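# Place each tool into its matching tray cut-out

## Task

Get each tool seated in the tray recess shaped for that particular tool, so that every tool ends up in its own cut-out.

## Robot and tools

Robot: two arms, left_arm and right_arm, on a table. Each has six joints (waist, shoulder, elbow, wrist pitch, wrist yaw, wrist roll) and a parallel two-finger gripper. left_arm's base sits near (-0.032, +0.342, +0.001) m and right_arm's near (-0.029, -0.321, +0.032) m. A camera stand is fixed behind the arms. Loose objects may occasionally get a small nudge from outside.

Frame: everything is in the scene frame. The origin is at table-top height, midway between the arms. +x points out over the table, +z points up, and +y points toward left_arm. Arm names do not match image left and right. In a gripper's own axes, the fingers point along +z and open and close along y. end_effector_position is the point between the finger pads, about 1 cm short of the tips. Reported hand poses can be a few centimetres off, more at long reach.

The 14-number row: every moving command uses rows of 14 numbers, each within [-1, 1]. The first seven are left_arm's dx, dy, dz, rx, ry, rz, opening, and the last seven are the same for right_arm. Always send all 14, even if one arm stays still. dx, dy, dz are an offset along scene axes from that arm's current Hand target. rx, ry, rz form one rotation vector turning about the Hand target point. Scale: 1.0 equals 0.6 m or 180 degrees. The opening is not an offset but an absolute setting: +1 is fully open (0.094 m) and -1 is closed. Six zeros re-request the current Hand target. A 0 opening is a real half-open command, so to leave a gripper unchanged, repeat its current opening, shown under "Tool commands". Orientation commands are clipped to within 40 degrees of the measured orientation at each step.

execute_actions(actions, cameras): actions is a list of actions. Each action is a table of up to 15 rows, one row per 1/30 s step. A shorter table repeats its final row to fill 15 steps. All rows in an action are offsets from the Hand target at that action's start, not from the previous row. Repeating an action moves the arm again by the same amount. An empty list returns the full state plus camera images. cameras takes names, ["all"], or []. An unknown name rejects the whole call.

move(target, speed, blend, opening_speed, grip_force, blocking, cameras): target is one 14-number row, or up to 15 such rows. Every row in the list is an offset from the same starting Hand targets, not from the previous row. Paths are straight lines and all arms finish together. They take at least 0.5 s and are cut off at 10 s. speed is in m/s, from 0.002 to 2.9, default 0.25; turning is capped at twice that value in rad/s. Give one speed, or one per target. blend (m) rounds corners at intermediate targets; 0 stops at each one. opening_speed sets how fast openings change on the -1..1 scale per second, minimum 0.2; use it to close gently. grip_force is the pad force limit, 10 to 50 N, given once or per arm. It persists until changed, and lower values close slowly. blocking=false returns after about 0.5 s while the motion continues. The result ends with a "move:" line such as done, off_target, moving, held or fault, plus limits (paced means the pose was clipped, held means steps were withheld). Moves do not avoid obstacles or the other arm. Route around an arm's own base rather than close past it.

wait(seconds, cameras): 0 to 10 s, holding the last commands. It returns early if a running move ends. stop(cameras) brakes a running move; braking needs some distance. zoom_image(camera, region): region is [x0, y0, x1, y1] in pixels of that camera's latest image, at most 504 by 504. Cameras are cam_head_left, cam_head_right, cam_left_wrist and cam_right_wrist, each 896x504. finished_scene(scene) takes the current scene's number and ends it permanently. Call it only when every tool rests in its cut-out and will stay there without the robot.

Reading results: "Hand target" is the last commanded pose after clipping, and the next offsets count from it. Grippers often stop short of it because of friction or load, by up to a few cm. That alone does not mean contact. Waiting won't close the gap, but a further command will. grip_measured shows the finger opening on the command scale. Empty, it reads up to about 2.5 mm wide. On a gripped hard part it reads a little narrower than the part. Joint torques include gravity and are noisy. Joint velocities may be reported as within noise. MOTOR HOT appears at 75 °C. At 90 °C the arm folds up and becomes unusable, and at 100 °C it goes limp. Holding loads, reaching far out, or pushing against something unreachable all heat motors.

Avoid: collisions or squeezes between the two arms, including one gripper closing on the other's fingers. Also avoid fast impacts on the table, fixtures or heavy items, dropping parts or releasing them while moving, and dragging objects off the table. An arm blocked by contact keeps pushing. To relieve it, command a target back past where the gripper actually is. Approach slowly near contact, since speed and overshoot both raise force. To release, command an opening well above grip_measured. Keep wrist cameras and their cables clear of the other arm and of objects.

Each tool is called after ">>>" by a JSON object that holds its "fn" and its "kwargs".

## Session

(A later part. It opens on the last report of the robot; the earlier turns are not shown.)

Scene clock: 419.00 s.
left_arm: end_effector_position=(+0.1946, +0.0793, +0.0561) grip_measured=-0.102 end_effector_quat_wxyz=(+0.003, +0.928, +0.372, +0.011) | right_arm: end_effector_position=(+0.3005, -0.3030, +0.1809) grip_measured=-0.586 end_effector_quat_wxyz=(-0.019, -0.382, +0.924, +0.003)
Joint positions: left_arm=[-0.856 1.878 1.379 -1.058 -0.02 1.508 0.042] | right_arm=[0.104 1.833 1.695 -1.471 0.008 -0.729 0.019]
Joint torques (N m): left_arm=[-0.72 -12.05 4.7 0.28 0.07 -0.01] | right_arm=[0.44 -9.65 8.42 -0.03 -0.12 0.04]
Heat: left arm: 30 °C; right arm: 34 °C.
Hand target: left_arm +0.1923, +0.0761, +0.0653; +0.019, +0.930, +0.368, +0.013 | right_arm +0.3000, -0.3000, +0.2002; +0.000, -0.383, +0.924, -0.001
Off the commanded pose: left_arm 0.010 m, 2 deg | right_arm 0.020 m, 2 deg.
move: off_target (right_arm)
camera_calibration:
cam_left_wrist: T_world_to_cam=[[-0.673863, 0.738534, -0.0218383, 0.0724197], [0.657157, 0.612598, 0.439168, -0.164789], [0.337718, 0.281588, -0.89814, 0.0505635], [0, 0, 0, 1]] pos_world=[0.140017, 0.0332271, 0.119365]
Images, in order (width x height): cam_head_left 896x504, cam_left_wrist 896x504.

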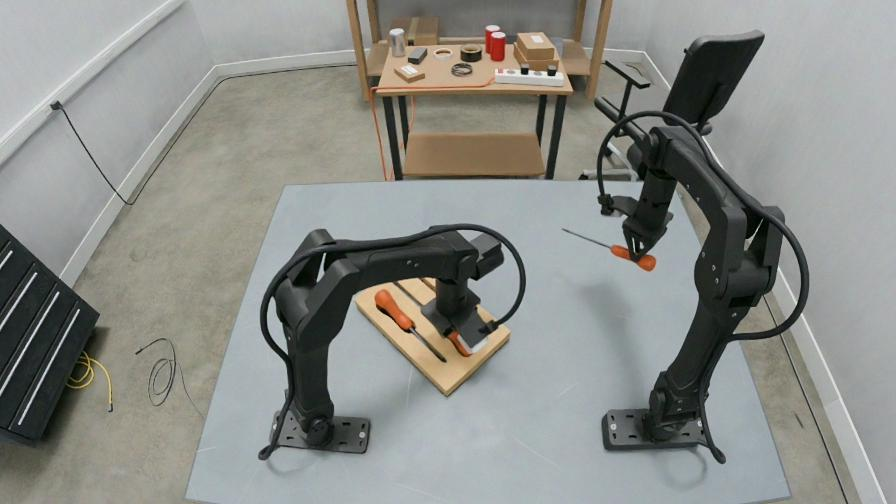

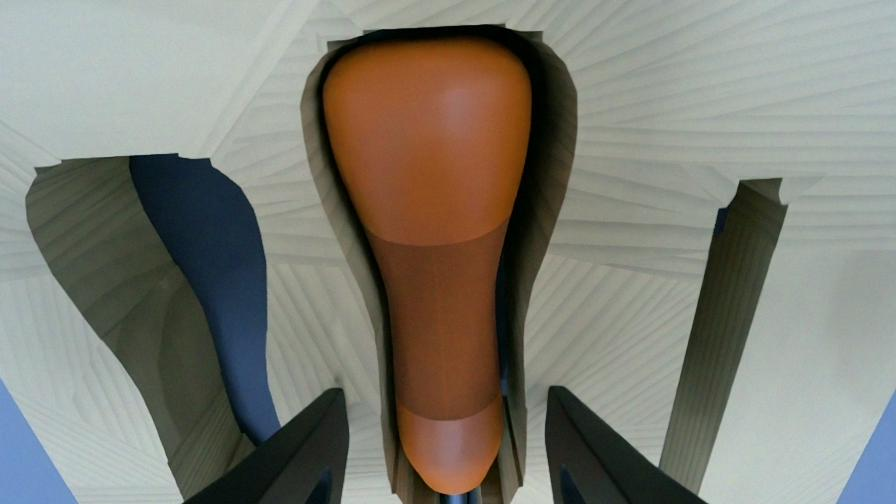

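>>> {"fn": "move", "kwargs": {"target": [[0, 0, 0.1, 0, 0, 0, -0.1, 0, 0, 0, 0, 0, 0, -1], [0, 0.03, 0.25, 0, 0, 0, -0.1, 0, 0, 0, 0, 0, 0, -1]], "speed": [0.1, 0.2], "blend": [0.02, 0], "cameras": ["all"]}}

>>> {"fn": "zoom_image", "kwargs": {"camera": "cam_left_wrist", "region": [300, 50, 800, 500]}}

>>> {"fn": "zoom_image", "kwargs": {"camera": "cam_head_left", "region": [350, 250, 510, 400]}}

Scene clock: 422.93 s.
left_arm: end_effector_position=(+0.1927, +0.0928, +0.2006) grip_measured=-0.102 end_effector_quat_wxyz=(+0.033, +0.929, +0.368, +0.022) | right_arm: end_effector_position=(+0.3005, -0.3030, +0.1809) grip_measured=-0.586 end_effector_quat_wxyz=(-0.019, -0.382, +0.924, +0.003)
Joint positions: left_arm=[-0.835 1.779 1.83 -1.544 -0.02 1.538 0.042] | right_arm=[0.104 1.833 1.695 -1.471 0.008 -0.729 0.019]
Joint torques (N m): left_arm=[0.53 -10.25 7.09 0.22 0.08 0.03] | right_arm=[0.44 -9.62 8.43 -0.03 -0.11 0.04]
Heat: left arm: 30 °C; right arm: 34 °C.
Hand target: left_arm +0.1923, +0.0940, +0.2153; +0.019, +0.930, +0.368, +0.013 | right_arm +0.3000, -0.3000, +0.2002; +0.000, -0.383, +0.924, -0.001
Off the commanded pose: left_arm 0.015 m, 2 deg | right_arm 0.020 m, 2 deg.
joint sent to its limit (left arm) — joint 4 (wrist pitch), lower limit. The joint targets are off in orientation, not in position.
move: off_target (left_arm, right_arm)
camera_calibration:
cam_left_wrist: T_world_to_cam=[[-0.665081, 0.741843, -0.0856533, 0.0751731], [0.643888, 0.627765, 0.437401, -0.233827], [0.378253, 0.235756, -0.895178, 0.172981], [0, 0, 0, 1]] pos_world=[0.135124, 0.0502402, 0.263564]
cam_right_wrist: T_world_to_cam=[[0.718886, -0.695128, 0.000577357, -0.430301], [-0.620025, -0.64084, 0.452651, -0.0496983], [-0.31428, -0.325763, -0.891687, 0.247305], [0, 0, 0, 1]] pos_world=[0.356246, -0.2504, 0.243263]

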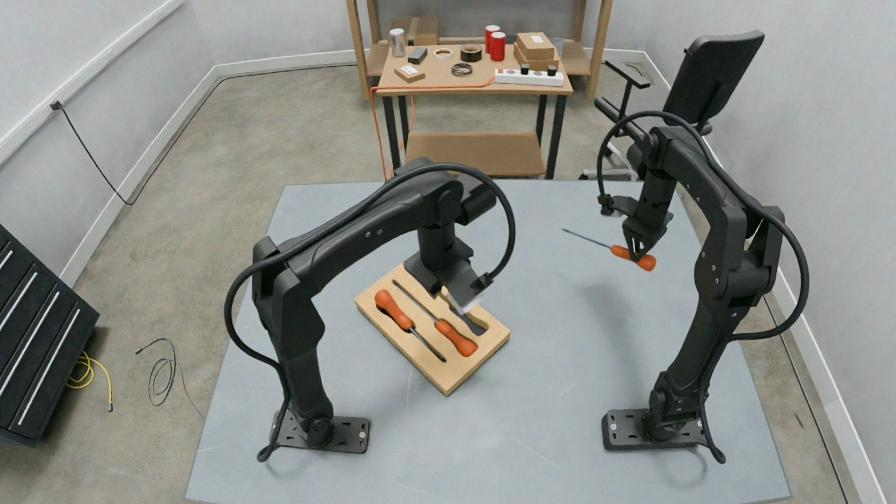

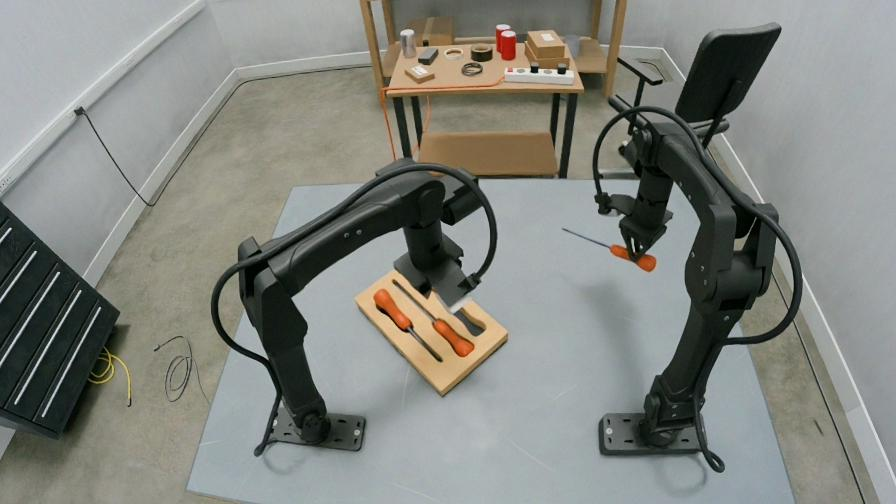

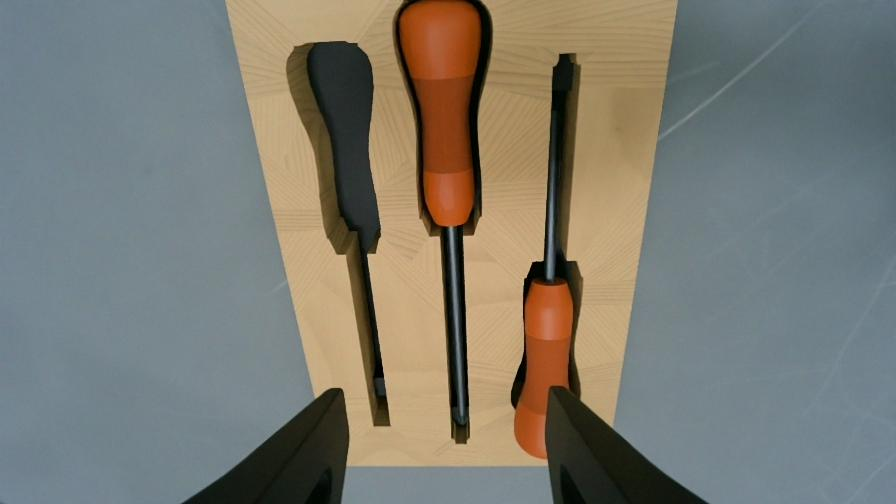

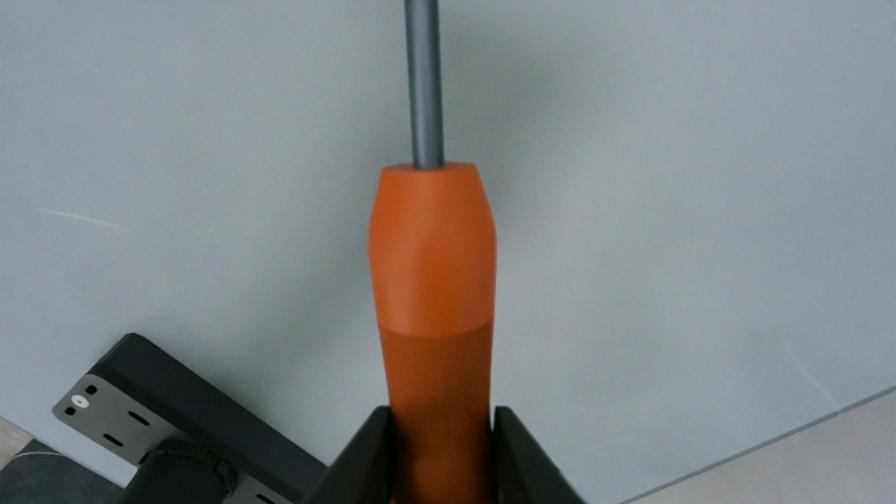

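Scaled by 1.008.

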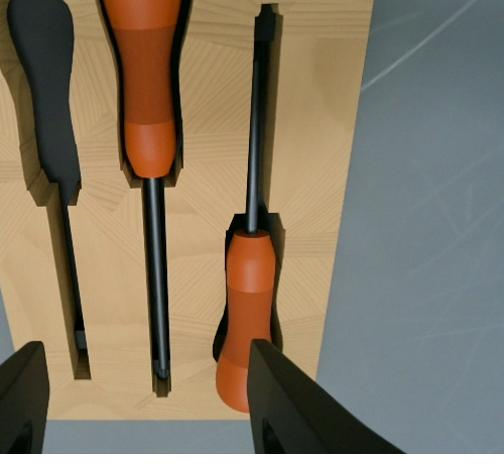

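Scaled by 3.150.

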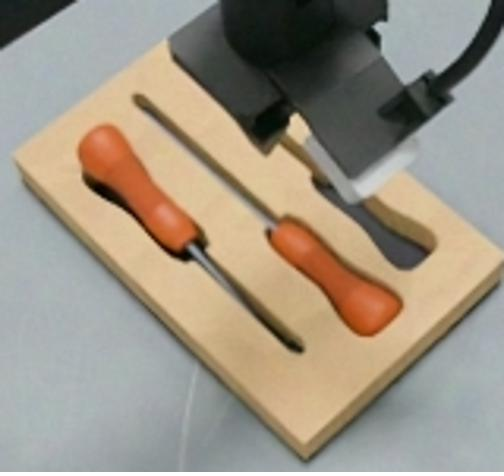

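>>> {"fn": "move", "kwargs": {"target": [0.12, 0.18, -0.02, 0, 0, 0, 0.2, 0, 0, 0, 0, 0, 0, -1], "speed": 0.2, "cameras": ["cam_left_wrist"]}}

>>> {"fn": "zoom_image", "kwargs": {"camera": "cam_left_wrist", "region": [300, 0, 700, 400]}}

Scene clock: 439.03 s.
left_arm: end_effector_position=(+0.2696, +0.2036, +0.1963) grip_measured=+0.198 end_effector_quat_wxyz=(+0.019, +0.927, +0.373, +0.023) | right_arm: end_effector_position=(+0.3005, -0.3030, +0.1809) grip_measured=-0.586 end_effector_quat_wxyz=(-0.019, -0.382, +0.924, +0.003)
Joint positions: left_arm=[-0.421 1.777 1.811 -1.545 -0.007 1.94 0.056] | right_arm=[0.104 1.833 1.695 -1.471 0.008 -0.729 0.019]
Joint torques (N m): left_arm=[-0.29 -9.74 5.45 0.19 0.15 0.09] | right_arm=[0.46 -9.62 8.42 -0.03 -0.11 0.04]
Heat: left arm: 29 °C; right arm: 34 °C.
Hand target: left_arm +0.2644, +0.2021, +0.2034; +0.019, +0.930, +0.368, +0.013 | right_arm +0.3000, -0.3000, +0.2002; +0.000, -0.383, +0.924, -0.001
Off the commanded pose: left_arm 0.009 m, 1 deg | right_arm 0.020 m, 2 deg.
joint sent to its limit (left arm) — joint 4 (wrist pitch), lower limit. The joint targets still meet the commanded pose.
move: off_target (right_arm)
camera_calibration:
cam_left_wrist: T_world_to_cam=[[-0.673983, 0.736231, -0.0609199, 0.0424584], [0.640609, 0.623528, 0.448144, -0.35132], [0.367923, 0.263016, -0.891883, 0.110527], [0, 0, 0, 1]] pos_world=[0.21301, 0.158728, 0.258606]
Images, in order (width x height): cam_left_wrist 896x504.

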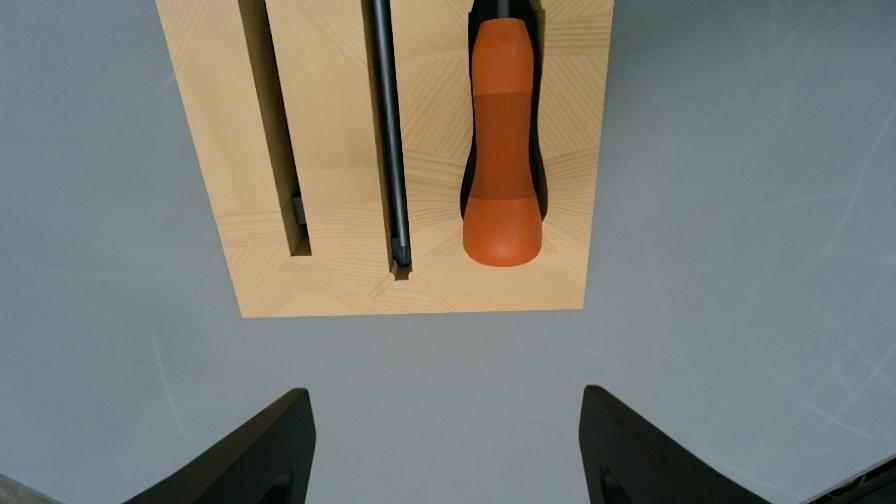

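Scaled by 1.260.

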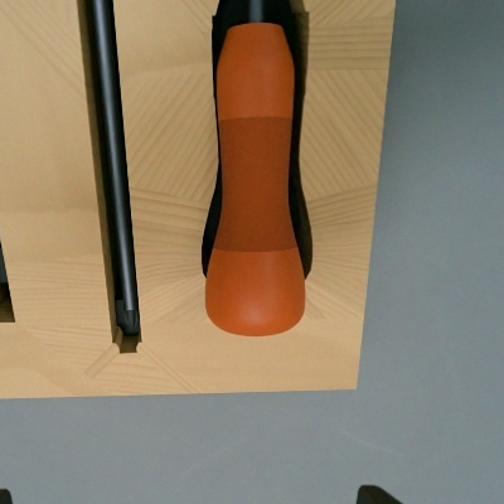

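>>> {"fn": "execute_actions", "kwargs": {"actions": []}}

>>> {"fn": "zoom_image", "kwargs": {"camera": "cam_head_left", "region": [405, 320, 450, 365]}}

>>> {"fn": "zoom_image", "kwargs": {"camera": "cam_head_right", "region": [405, 320, 450, 365]}}

>>> {"fn": "zoom_image", "kwargs": {"camera": "cam_head_right", "region": [365, 280, 425, 340]}}

Scene clock: 470.90 s.
left_arm: end_effector_position=(+0.2696, +0.2036, +0.1963) grip_measured=+0.198 end_effector_quat_wxyz=(+0.019, +0.928, +0.372, +0.023) | right_arm: end_effector_position=(+0.3005, -0.3030, +0.1809) grip_measured=-0.586 end_effector_quat_wxyz=(-0.019, -0.382, +0.924, +0.003)
Joint positions: left_arm=[-0.421 1.777 1.811 -1.545 -0.007 1.941 0.056] | right_arm=[0.104 1.833 1.695 -1.471 0.008 -0.729 0.019]
Joint velocities: within noise
Joint torques (N m): left_arm=[-0.29 -9.74 5.44 0.2 0.14 0.04] | right_arm=[0.47 -9.63 8.4 -0.03 -0.11 0.04]
Motor temperatures (°C): left_arm=[21 30 24 20 20 23 24] | right_arm=[21 34 33 23 20 22 24]
Heat: left arm: 30 °C; right arm: 34 °C.
Hand target: left_arm +0.2644, +0.2021, +0.2034; +0.019, +0.930, +0.368, +0.013 | right_arm +0.3000, -0.3000, +0.2002; +0.000, -0.383, +0.924, -0.001
Tool commands: left_gripper/opening=+0.2 right_gripper/opening=-1.0
Off the commanded pose: left_arm 0.009 m, 1 deg | right_arm 0.020 m, 2 deg.
camera_calibration:
cam_left_wrist: T_world_to_cam=[[-0.673703, 0.73649, -0.0608836, 0.0422811], [0.64085, 0.623265, 0.448166, -0.351271], [0.368016, 0.262913, -0.891875, 0.110558], [0, 0, 0, 1]] pos_world=[0.21291, 0.158728, 0.258606]
cam_right_wrist: T_world_to_cam=[[0.718886, -0.695128, 0.000577357, -0.430301], [-0.620025, -0.64084, 0.452651, -0.0496983], [-0.31428, -0.325763, -0.891687, 0.247305], [0, 0, 0, 1]] pos_world=[0.356246, -0.2504, 0.243263]

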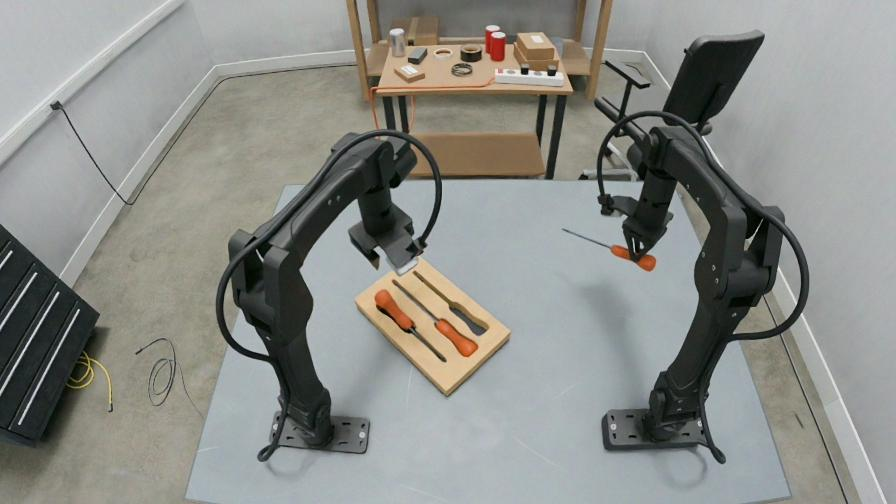

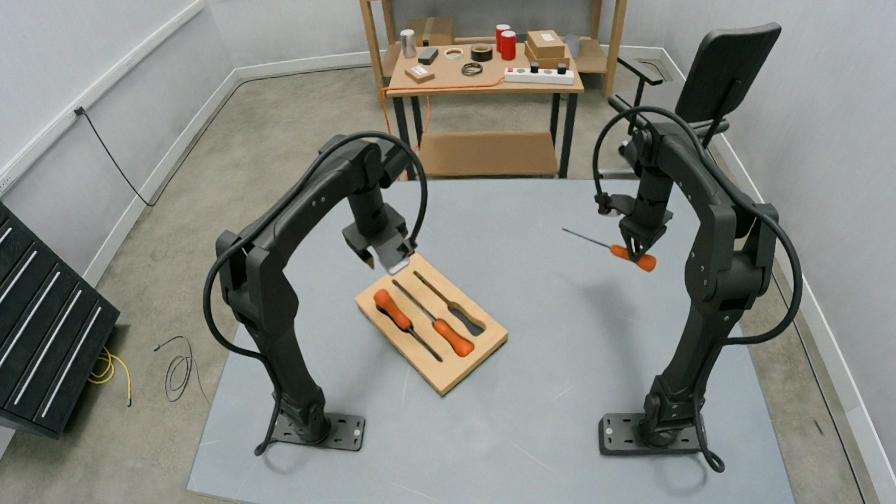

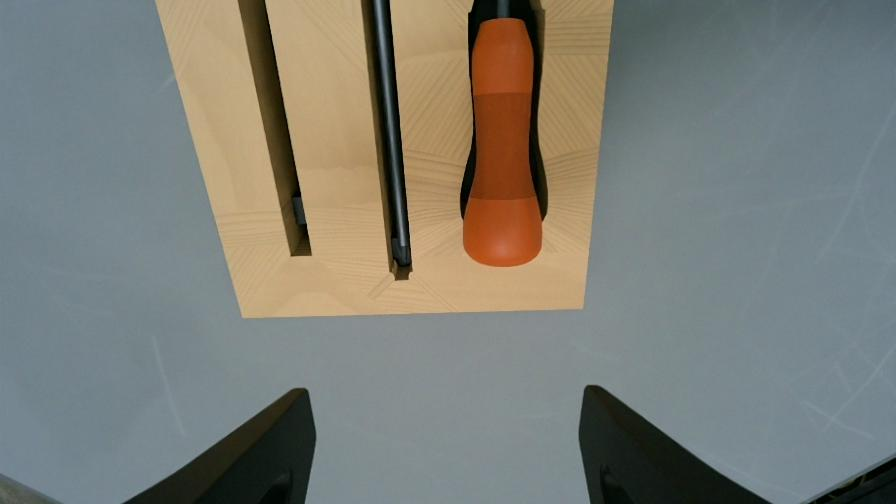

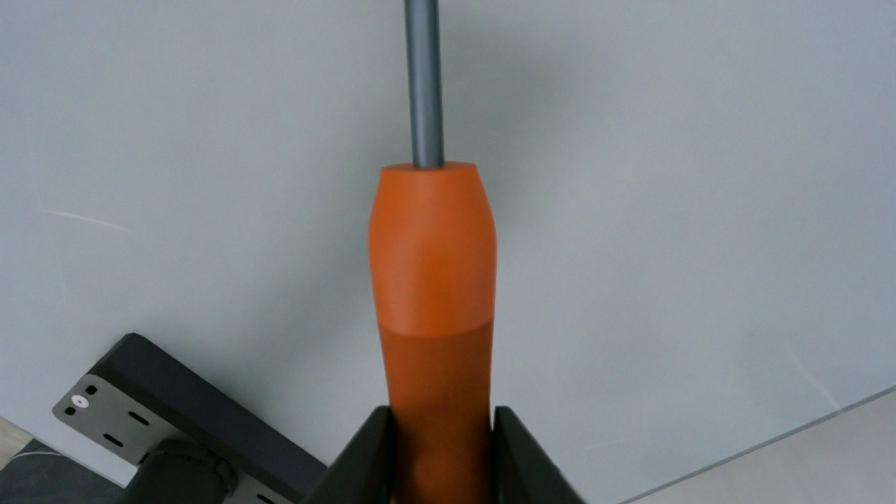

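Scaled by 11.200.

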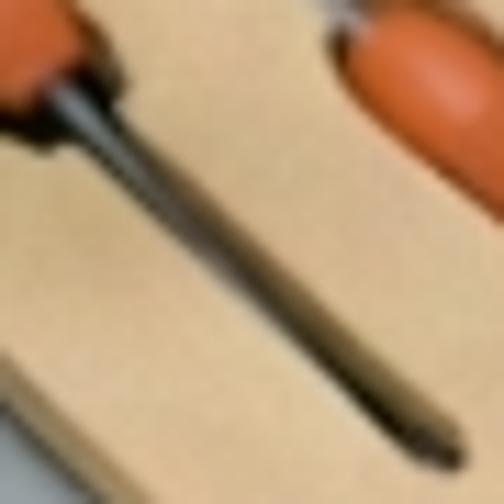

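Scaled by 11.200.

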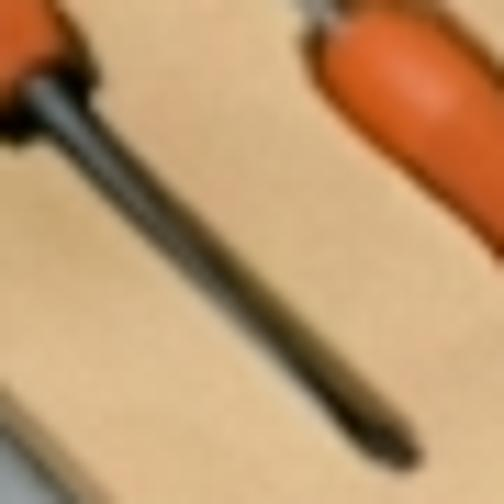

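Scaled by 8.400.

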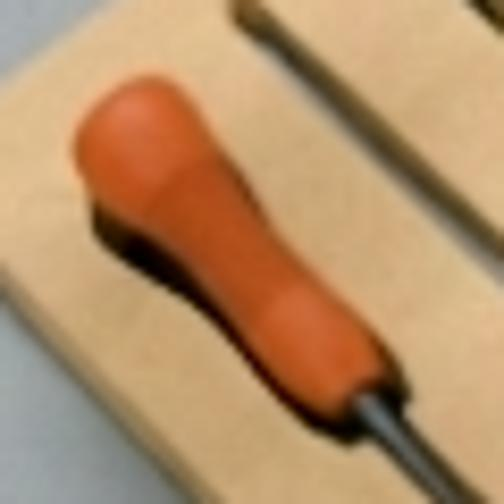

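>>> {"fn": "move", "kwargs": {"target": [0.0617, 0.104, -0.15, 0, 0, 0, -1, 0, 0, 0, 0, 0, 0, -1], "speed": 0.15, "cameras": ["cam_left_wrist"]}}

Scene clock: 480.07 s.
left_arm: end_effector_position=(+0.3016, +0.2628, +0.1173) grip_measured=-0.985 end_effector_quat_wxyz=(+0.011, +0.920, +0.392, +0.025) | right_arm: end_effector_position=(+0.3005, -0.3030, +0.1809) grip_measured=-0.586 end_effector_quat_wxyz=(-0.019, -0.382, +0.924, +0.003)
Joint positions: left_arm=[-0.227 1.791 1.512 -1.239 -0.013 2.093 0.001] | right_arm=[0.104 1.833 1.695 -1.471 0.008 -0.729 0.019]
Joint torques (N m): left_arm=[0.42 -7.53 5 0.33 0.02 0.04] | right_arm=[0.47 -9.65 8.43 -0.02 -0.11 0.04]
Heat: left arm: 30 °C; right arm: 35 °C.
Hand target: left_arm +0.3014, +0.2645, +0.1133; +0.019, +0.930, +0.368, +0.013 | right_arm +0.3000, -0.3000, +0.2002; +0.000, -0.383, +0.924, -0.001
Off the commanded pose: left_arm 0.004 m, 3 deg | right_arm 0.020 m, 2 deg.
joint sent to its limit (left arm) — joint 6 (wrist roll), upper limit. The joint targets are off in orientation, not in position.
move: off_target (left_arm, right_arm)
camera_calibration:
cam_left_wrist: T_world_to_cam=[[-0.704933, 0.70774, -0.046613, 0.0307709], [0.615227, 0.642842, 0.456343, -0.371762], [0.352938, 0.293014, -0.888582, 0.00894077], [0, 0, 0, 1]] pos_world=[0.247254, 0.214587, 0.17903]
Images, in order (width x height): cam_left_wrist 896x504.

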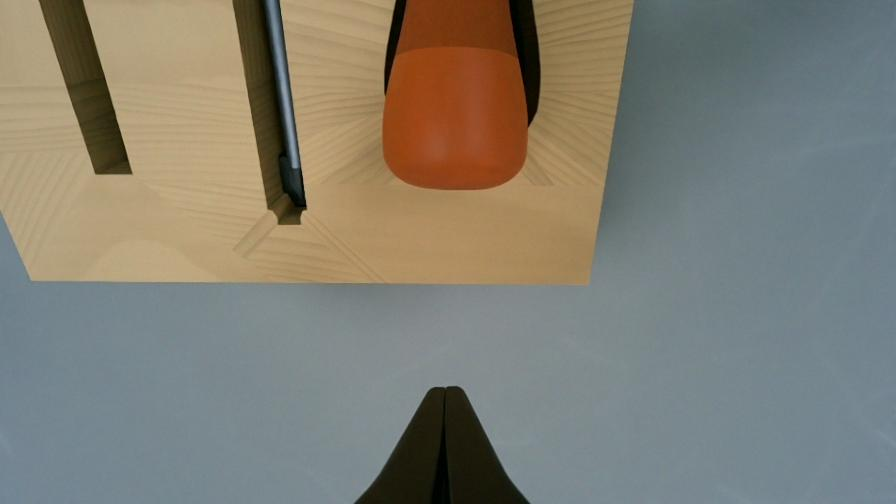

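>>> {"fn": "move", "kwargs": {"target": [0.0, 0.0067, -0.0588, 0, 0, 0, -1, 0, 0, 0, 0, 0, 0, -1], "speed": 0.1, "cameras": ["cam_left_wrist"]}}

Scene clock: 484.17 s.
left_arm: end_effector_position=(+0.3017, +0.2655, +0.0819) grip_measured=-0.985 end_effector_quat_wxyz=(+0.009, +0.918, +0.395, +0.026) | right_arm: end_effector_position=(+0.3005, -0.3030, +0.1809) grip_measured=-0.586 end_effector_quat_wxyz=(-0.019, -0.382, +0.924, +0.003)
Joint positions: left_arm=[-0.221 1.804 1.387 -1.101 -0.017 2.093 0.001] | right_arm=[0.104 1.833 1.695 -1.471 0.008 -0.729 0.019]
Joint torques (N m): left_arm=[0.75 -7.56 4.94 0.34 0.01 0.04] | right_arm=[0.44 -9.65 8.39 -0.03 -0.11 0.04]
Heat: left arm: 30 °C; right arm: 35 °C.
Hand target: left_arm +0.3013, +0.2685, +0.0780; +0.019, +0.930, +0.368, +0.013 | right_arm +0.3000, -0.3000, +0.2002; +0.000, -0.383, +0.924, -0.001
Off the commanded pose: left_arm 0.005 m, 4 deg | right_arm 0.020 m, 2 deg.
joint sent to its limit (left arm) — joint 6 (wrist roll), upper limit. The joint targets are off in orientation, not in position.
move: off_target (left_arm, right_arm)
camera_calibration:
cam_left_wrist: T_world_to_cam=[[-0.7088, 0.704016, -0.0443192, 0.0292008], [0.611423, 0.644482, 0.459135, -0.356924], [0.351802, 0.298337, -0.88726, -0.0244976], [0, 0, 0, 1]] pos_world=[0.247547, 0.216781, 0.143435]
Images, in order (width x height): cam_left_wrist 896x504.

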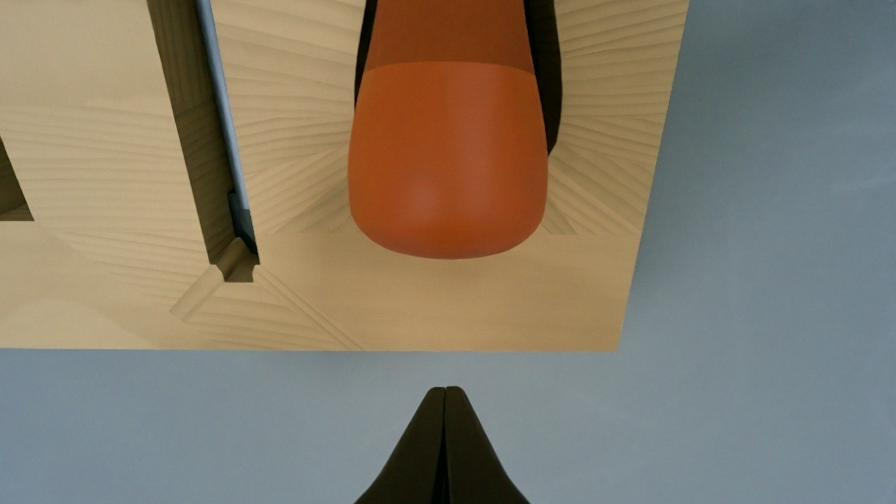

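>>> {"fn": "move", "kwargs": {"target": [[0.0, 0.0, -0.0267, 0, 0, 0, -1, 0, 0, 0, 0, 0, 0, -1], [-0.0214, -0.021, -0.0267, 0, 0, 0, -1, 0, 0, 0, 0, 0, 0, -1]], "speed": 0.06, "cameras": ["cam_left_wrist"]}}

Scene clock: 487.47 s.
left_arm: end_effector_position=(+0.2895, +0.2599, +0.0563) grip_measured=-0.985 end_effector_quat_wxyz=(+0.002, +0.923, +0.384, +0.013) | right_arm: end_effector_position=(+0.3005, -0.3030, +0.1809) grip_measured=-0.586 end_effector_quat_wxyz=(-0.019, -0.382, +0.924, +0.003)
Joint positions: left_arm=[-0.244 1.814 1.296 -1.03 -0.012 2.093 0.001] | right_arm=[0.104 1.833 1.695 -1.471 0.008 -0.729 0.019]
Joint torques (N m): left_arm=[-0.59 -10.54 4.66 0.22 0.14 0.04] | right_arm=[0.46 -9.62 8.42 -0.04 -0.11 0.04]
Heat: left arm: 30 °C; right arm: 35 °C.
Hand target: left_arm +0.2885, +0.2559, +0.0620; +0.019, +0.930, +0.368, +0.013 | right_arm +0.3000, -0.3000, +0.2002; +0.000, -0.383, +0.924, -0.001
Off the commanded pose: left_arm 0.007 m, 3 deg | right_arm 0.020 m, 2 deg.
joint sent to its limit (left arm) — joint 6 (wrist roll), upper limit. The joint targets still meet the commanded pose.
move: off_target (left_arm, right_arm)
camera_calibration:
cam_left_wrist: T_world_to_cam=[[-0.693614, 0.720035, -0.021197, 0.013484], [0.639415, 0.628969, 0.442206, -0.337163], [0.331736, 0.293167, -0.896663, -0.0335854], [0, 0, 0, 1]] pos_world=[0.236081, 0.212202, 0.119267]
Images, in order (width x height): cam_left_wrist 896x504.

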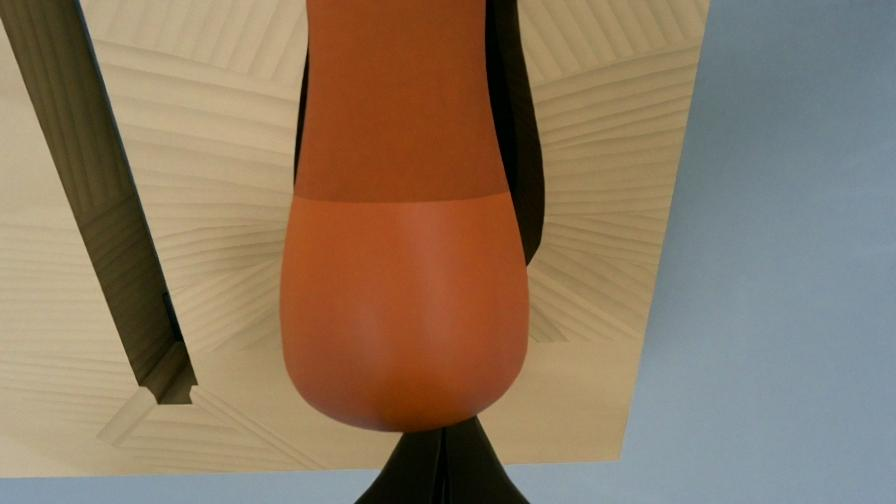

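>>> {"fn": "move", "kwargs": {"target": [0.0148, -0.0007, 0.045, 0, 0, 0, -1, 0, 0, 0, 0, 0, 0, -1], "speed": 0.08, "cameras": ["cam_left_wrist"]}}

Scene clock: 493.80 s.
left_arm: end_effector_position=(+0.2937, +0.2588, +0.0775) grip_measured=-0.985 end_effector_quat_wxyz=(+0.001, +0.923, +0.384, +0.012) | right_arm: end_effector_position=(+0.3005, -0.3030, +0.1809) grip_measured=-0.586 end_effector_quat_wxyz=(-0.019, -0.382, +0.924, +0.003)
Joint positions: left_arm=[-0.244 1.814 1.383 -1.12 -0.012 2.093 0.001] | right_arm=[0.104 1.833 1.695 -1.471 0.008 -0.729 0.019]
Joint torques (N m): left_arm=[-0.16 -9.65 7.53 0.09 0.12 0.04] | right_arm=[0.46 -9.62 8.4 -0.02 -0.11 0.04]
Heat: left arm: 30 °C; right arm: 35 °C.
Hand target: left_arm +0.2974, +0.2554, +0.0891; +0.019, +0.930, +0.368, +0.013 | right_arm +0.3000, -0.3000, +0.2002; +0.000, -0.383, +0.924, -0.001
Off the commanded pose: left_arm 0.013 m, 3 deg | right_arm 0.020 m, 2 deg.
joint sent to its limit (left arm) — joint 6 (wrist roll), upper limit. The joint targets still meet the commanded pose.
move: off_target (left_arm, right_arm)
camera_calibration:
cam_left_wrist: T_world_to_cam=[[-0.693696, 0.720027, -0.0186334, 0.017441], [0.640668, 0.628647, 0.440848, -0.348748], [0.329136, 0.293876, -0.897388, -0.015043], [0, 0, 0, 1]] pos_world=[0.240481, 0.211102, 0.14057]
Images, in order (width x height): cam_left_wrist 896x504.

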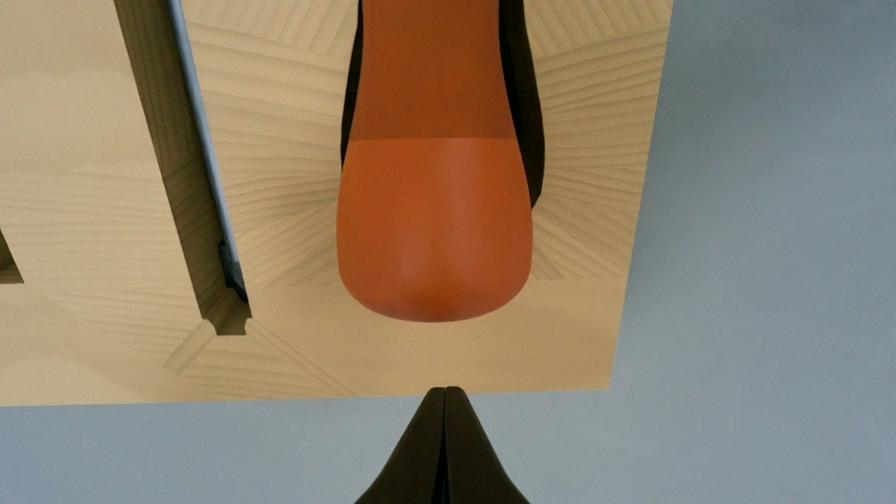

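>>> {"fn": "move", "kwargs": {"target": [-0.0057, -0.0032, -0.0302, 0, 0, 0, -1, 0, 0, 0, 0, 0, 0, -1], "speed": 0.08, "cameras": ["cam_left_wrist"]}}

Scene clock: 497.77 s.
left_arm: end_effector_position=(+0.2958, +0.2581, +0.0692) grip_measured=-0.985 end_effector_quat_wxyz=(+0.006, +0.923, +0.384, +0.018) | right_arm: end_effector_position=(+0.3005, -0.3030, +0.1809) grip_measured=-0.586 end_effector_quat_wxyz=(-0.019, -0.382, +0.924, +0.003)
Joint positions: left_arm=[-0.244 1.814 1.349 -1.07 -0.011 2.093 0.001] | right_arm=[0.104 1.833 1.695 -1.471 0.008 -0.729 0.019]
Joint torques (N m): left_arm=[-0.76 -9.29 4.79 0.29 0.15 0.04] | right_arm=[0.46 -9.66 8.4 -0.02 -0.11 0.05]
Heat: left arm: 30 °C; right arm: 35 °C.
Hand target: left_arm +0.2940, +0.2535, +0.0709; +0.019, +0.930, +0.368, +0.013 | right_arm +0.3000, -0.3000, +0.2002; +0.000, -0.383, +0.924, -0.001
Off the commanded pose: left_arm 0.005 m, 3 deg | right_arm 0.020 m, 2 deg.
joint sent to its limit (left arm) — joint 6 (wrist roll), upper limit. The joint targets still meet the commanded pose.
move: off_target (left_arm, right_arm)
camera_calibration:
cam_left_wrist: T_world_to_cam=[[-0.693246, 0.719947, -0.0329484, 0.0202611], [0.633974, 0.630929, 0.447221, -0.345015], [0.342763, 0.289146, -0.893816, -0.0259739], [0, 0, 0, 1]] pos_world=[0.241679, 0.210603, 0.131749]
Images, in order (width x height): cam_left_wrist 896x504.

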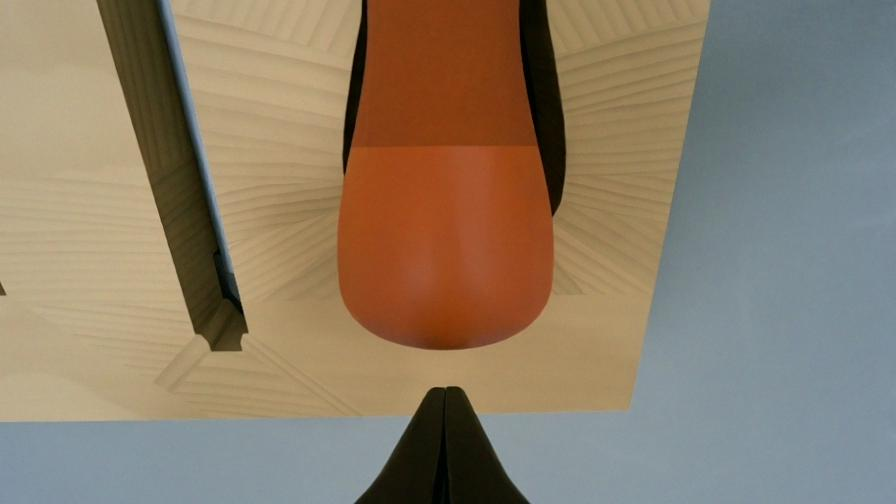

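>>> {"fn": "move", "kwargs": {"target": [-0.0143, -0.014, 0, 0, 0, 0, -1, 0, 0, 0, 0, 0, 0, -1], "speed": 0.05, "cameras": ["cam_left_wrist"]}}

Scene clock: 500.23 s.
left_arm: end_effector_position=(+0.2871, +0.2504, +0.0623) grip_measured=-0.985 end_effector_quat_wxyz=(+0.004, +0.928, +0.373, +0.007) | right_arm: end_effector_position=(+0.3005, -0.3030, +0.1809) grip_measured=-0.586 end_effector_quat_wxyz=(-0.019, -0.382, +0.924, +0.003)
Joint positions: left_arm=[-0.268 1.814 1.322 -1.061 -0.002 2.093 0.001] | right_arm=[0.104 1.833 1.695 -1.471 0.008 -0.729 0.019]
Joint torques (N m): left_arm=[-0.75 -11.44 4.66 0.25 0.17 0] | right_arm=[0.46 -9.65 8.4 -0.03 -0.11 0.04]
Heat: left arm: 30 °C; right arm: 35 °C.
Hand target: left_arm +0.2853, +0.2452, +0.0709; +0.019, +0.930, +0.368, +0.013 | right_arm +0.3000, -0.3000, +0.2002; +0.000, -0.383, +0.924, -0.001
Off the commanded pose: left_arm 0.010 m, 2 deg | right_arm 0.020 m, 2 deg.
move: off_target (right_arm)
camera_calibration:
cam_left_wrist: T_world_to_cam=[[-0.67589, 0.736699, -0.0211732, 0.00956333], [0.658439, 0.616498, 0.431727, -0.333922], [0.331106, 0.277858, -0.901756, -0.020185], [0, 0, 0, 1]] pos_world=[0.233015, 0.204426, 0.126164]
Images, in order (width x height): cam_left_wrist 896x504.

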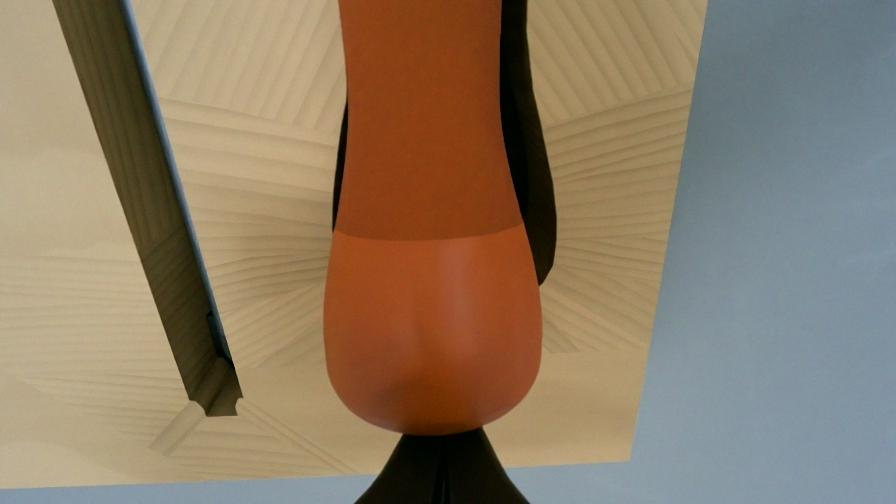

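>>> {"fn": "move", "kwargs": {"target": [-0.0083, -0.0112, 0.003, 0, 0, 0, -1, 0, 0, 0, 0, 0, 0, -1], "speed": 0.04, "cameras": ["cam_left_wrist"]}}

Scene clock: 502.27 s.
left_arm: end_effector_position=(+0.2866, +0.2470, +0.0627) grip_measured=-0.985 end_effector_quat_wxyz=(+0.002, +0.928, +0.373, +0.013) | right_arm: end_effector_position=(+0.3005, -0.3030, +0.1809) grip_measured=-0.586 end_effector_quat_wxyz=(-0.019, -0.382, +0.924, +0.003)
Joint positions: left_arm=[-0.284 1.81 1.318 -1.056 -0.014 2.076 0.001] | right_arm=[0.104 1.833 1.695 -1.471 0.008 -0.729 0.019]
Joint torques (N m): left_arm=[-1.48 -12.11 4.44 0.16 0.28 -0.07] | right_arm=[0.46 -9.62 8.4 -0.03 -0.11 0.04]
Heat: left arm: 30 °C; right arm: 35 °C.
Hand target: left_arm +0.2804, +0.2384, +0.0727; +0.019, +0.930, +0.368, +0.013 | right_arm +0.3000, -0.3000, +0.2002; +0.000, -0.383, +0.924, -0.001
Off the commanded pose: left_arm 0.015 m, 2 deg | right_arm 0.020 m, 2 deg.
move: off_target (left_arm, right_arm)
camera_calibration:
cam_left_wrist: T_world_to_cam=[[-0.676723, 0.735942, -0.0208488, 0.0121278], [0.653568, 0.613533, 0.443199, -0.330297], [0.33896, 0.286297, -0.896181, -0.0234025], [0, 0, 0, 1]] pos_world=[0.232011, 0.200423, 0.125667]
Images, in order (width x height): cam_left_wrist 896x504.

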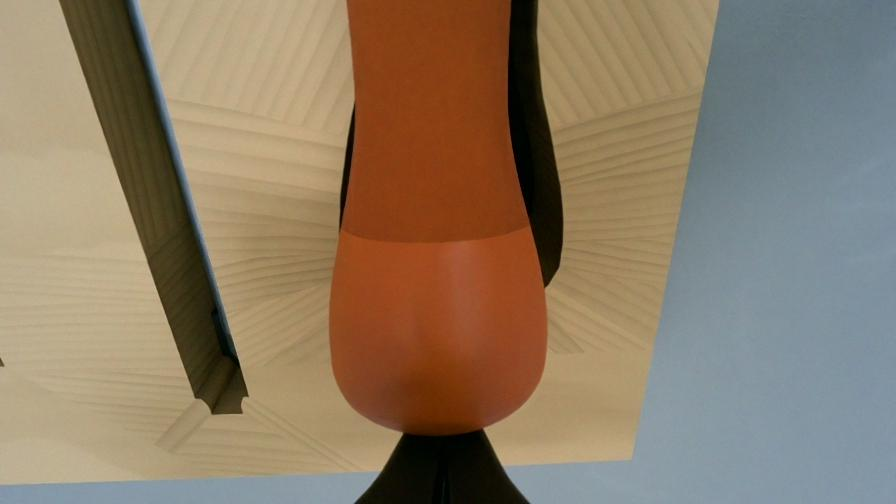

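>>> {"fn": "move", "kwargs": {"target": [[0.018, 0.018, 0.08, 0, 0, 0, -1, 0, 0, 0, 0, 0, 0, -1], [-0.069, -0.0673, 0.06, 0, 0, 0, 0.1, 0, 0, 0, 0, 0, 0, -1]], "speed": 0.12, "blend": [0.01, 0], "cameras": ["cam_left_wrist", "cam_head_left", "cam_head_right"]}}

Scene clock: 517.30 s.
left_arm: end_effector_position=(+0.2404, +0.1998, +0.0995) grip_measured=+0.099 end_effector_quat_wxyz=(+0.003, +0.930, +0.368, +0.004) | right_arm: end_effector_position=(+0.3005, -0.3030, +0.1809) grip_measured=-0.586 end_effector_quat_wxyz=(-0.019, -0.382, +0.924, +0.003)
Joint positions: left_arm=[-0.47 1.702 1.337 -1.195 -0.002 1.902 0.052] | right_arm=[0.104 1.833 1.695 -1.471 0.008 -0.729 0.019]
Joint torques (N m): left_arm=[-0.29 -11 4.75 0.27 0.08 -0.06] | right_arm=[0.46 -9.65 8.42 -0.03 -0.11 0.05]
Heat: left arm: 31 °C; right arm: 35 °C.
Hand target: left_arm +0.2389, +0.1980, +0.1086; +0.019, +0.930, +0.368, +0.013 | right_arm +0.3000, -0.3000, +0.2002; +0.000, -0.383, +0.924, -0.001
Off the commanded pose: left_arm 0.009 m, 2 deg | right_arm 0.020 m, 2 deg.
move: off_target (right_arm)
camera_calibration:
cam_left_wrist: T_world_to_cam=[[-0.668072, 0.743897, -0.017242, 0.0123457], [0.667653, 0.609508, 0.427479, -0.288559], [0.32851, 0.274075, -0.903861, 0.0443683], [0, 0, 0, 1]] pos_world=[0.18633, 0.154535, 0.163669]
Images, in order (width x height): cam_head_left 896x504, cam_head_right 896x504, cam_left_wrist 896x504.

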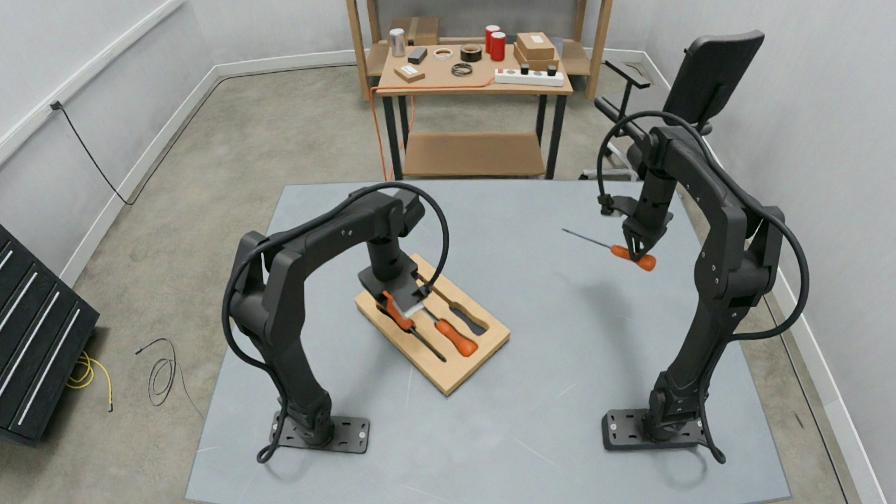

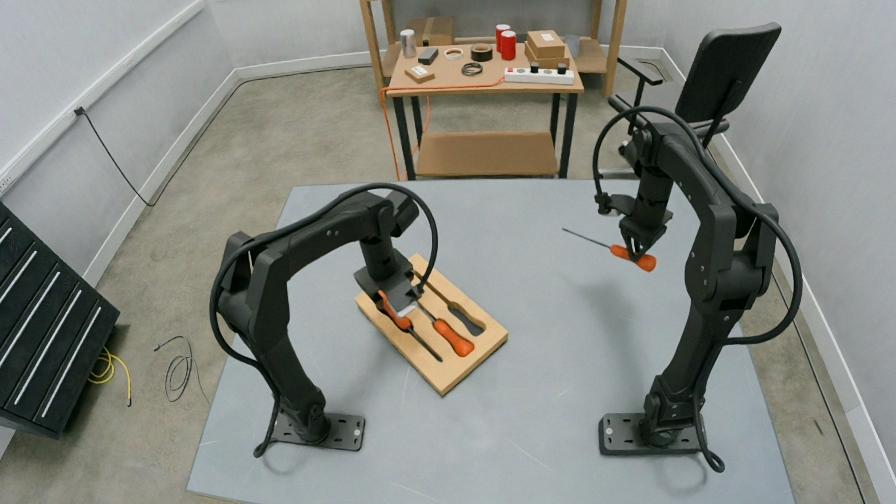

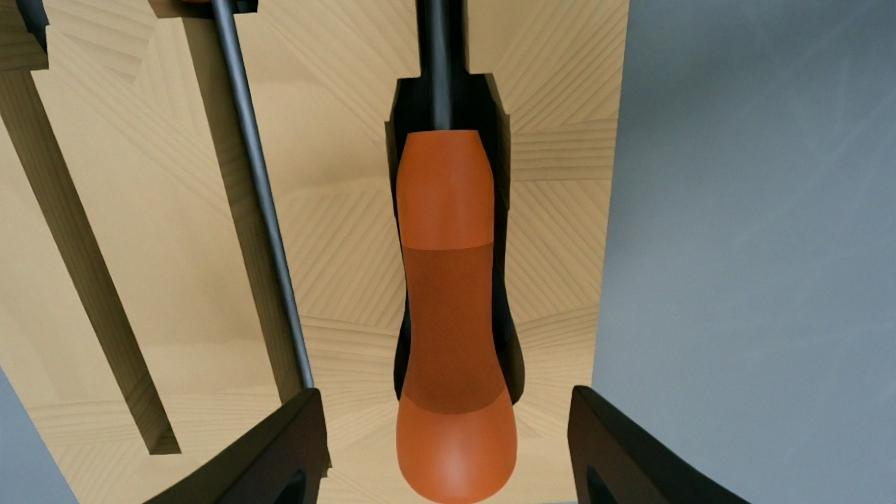

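>>> {"fn": "move", "kwargs": {"target": [0.0028, 0.0063, -0.0593, 0, 0, 0, 0.1, 0, 0, 0, 0, 0, 0, -1], "speed": 0.08, "cameras": ["cam_left_wrist"]}}

Scene clock: 521.63 s.
left_arm: end_effector_position=(+0.2403, +0.2009, +0.0700) grip_measured=+0.099 end_effector_quat_wxyz=(+0.011, +0.930, +0.368, +0.011) | right_arm: end_effector_position=(+0.3005, -0.3030, +0.1809) grip_measured=-0.586 end_effector_quat_wxyz=(-0.019, -0.382, +0.924, +0.003)
Joint positions: left_arm=[-0.467 1.701 1.217 -1.056 -0.002 1.906 0.052] | right_arm=[0.104 1.833 1.695 -1.471 0.008 -0.729 0.019]
Joint torques (N m): left_arm=[0.72 -8.68 4.77 0.34 0.08 0.04] | right_arm=[0.44 -9.65 8.4 -0.02 -0.11 0.04]
Heat: left arm: 31 °C; right arm: 35 °C.
Hand target: left_arm +0.2407, +0.2018, +0.0731; +0.019, +0.930, +0.368, +0.013 | right_arm +0.3000, -0.3000, +0.2002; +0.000, -0.383, +0.924, -0.001
Off the commanded pose: left_arm 0.003 m, 1 deg | right_arm 0.020 m, 2 deg.
move: off_target (right_arm)
camera_calibration:
cam_left_wrist: T_world_to_cam=[[-0.667053, 0.74413, -0.0361892, 0.0119992], [0.66038, 0.613067, 0.433643, -0.275925], [0.344873, 0.265364, -0.900358, 0.0150533], [0, 0, 0, 1]] pos_world=[0.185028, 0.156237, 0.133641]
Images, in order (width x height): cam_left_wrist 896x504.

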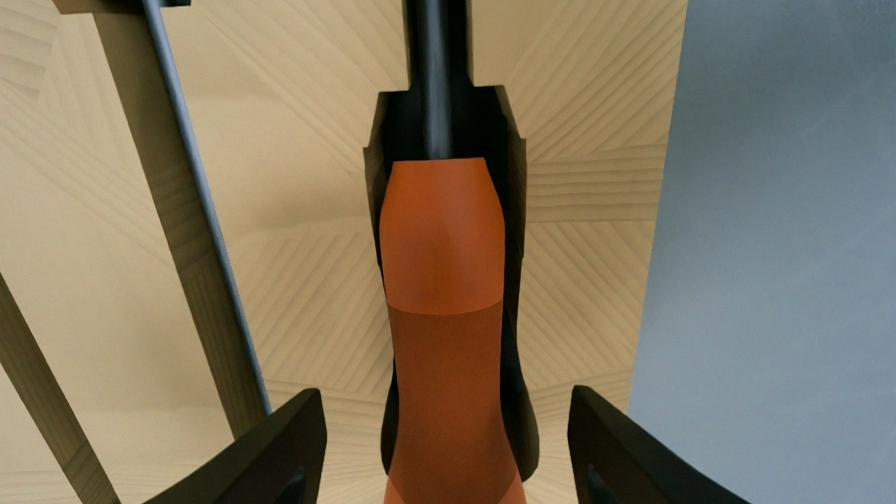

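>>> {"fn": "move", "kwargs": {"target": [-0.0025, 0.003, -0.0133, 0, 0, 0, 0.1, 0, 0, 0, 0, 0, 0, -1], "speed": 0.06, "cameras": ["cam_left_wrist"]}}

Scene clock: 524.10 s.
left_arm: end_effector_position=(+0.2389, +0.2028, +0.0621) grip_measured=+0.099 end_effector_quat_wxyz=(+0.011, +0.930, +0.368, +0.011) | right_arm: end_effector_position=(+0.3005, -0.3030, +0.1809) grip_measured=-0.586 end_effector_quat_wxyz=(-0.019, -0.382, +0.924, +0.003)
Joint positions: left_arm=[-0.463 1.701 1.184 -1.023 -0.002 1.909 0.052] | right_arm=[0.104 1.833 1.695 -1.471 0.008 -0.729 0.019]
Joint torques (N m): left_arm=[0.7 -8.66 4.67 0.3 0.08 0.03] | right_arm=[0.43 -9.63 8.39 -0.03 -0.11 0.05]
Heat: left arm: 31 °C; right arm: 35 °C.
Hand target: left_arm +0.2392, +0.2036, +0.0651; +0.019, +0.930, +0.368, +0.013 | right_arm +0.3000, -0.3000, +0.2002; +0.000, -0.383, +0.924, -0.001
Off the commanded pose: left_arm 0.003 m, 1 deg | right_arm 0.020 m, 2 deg.
move: off_target (right_arm)
camera_calibration:
cam_left_wrist: T_world_to_cam=[[-0.667312, 0.743902, -0.0361184, 0.00944018], [0.660173, 0.613261, 0.433685, -0.272737], [0.344769, 0.265559, -0.90034, 0.0079057], [0, 0, 0, 1]] pos_world=[0.183628, 0.158137, 0.125741]
Images, in order (width x height): cam_left_wrist 896x504.

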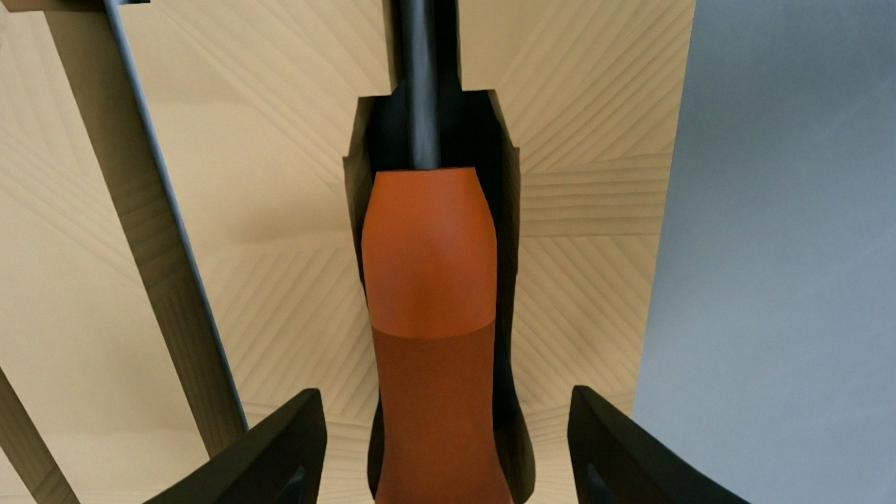

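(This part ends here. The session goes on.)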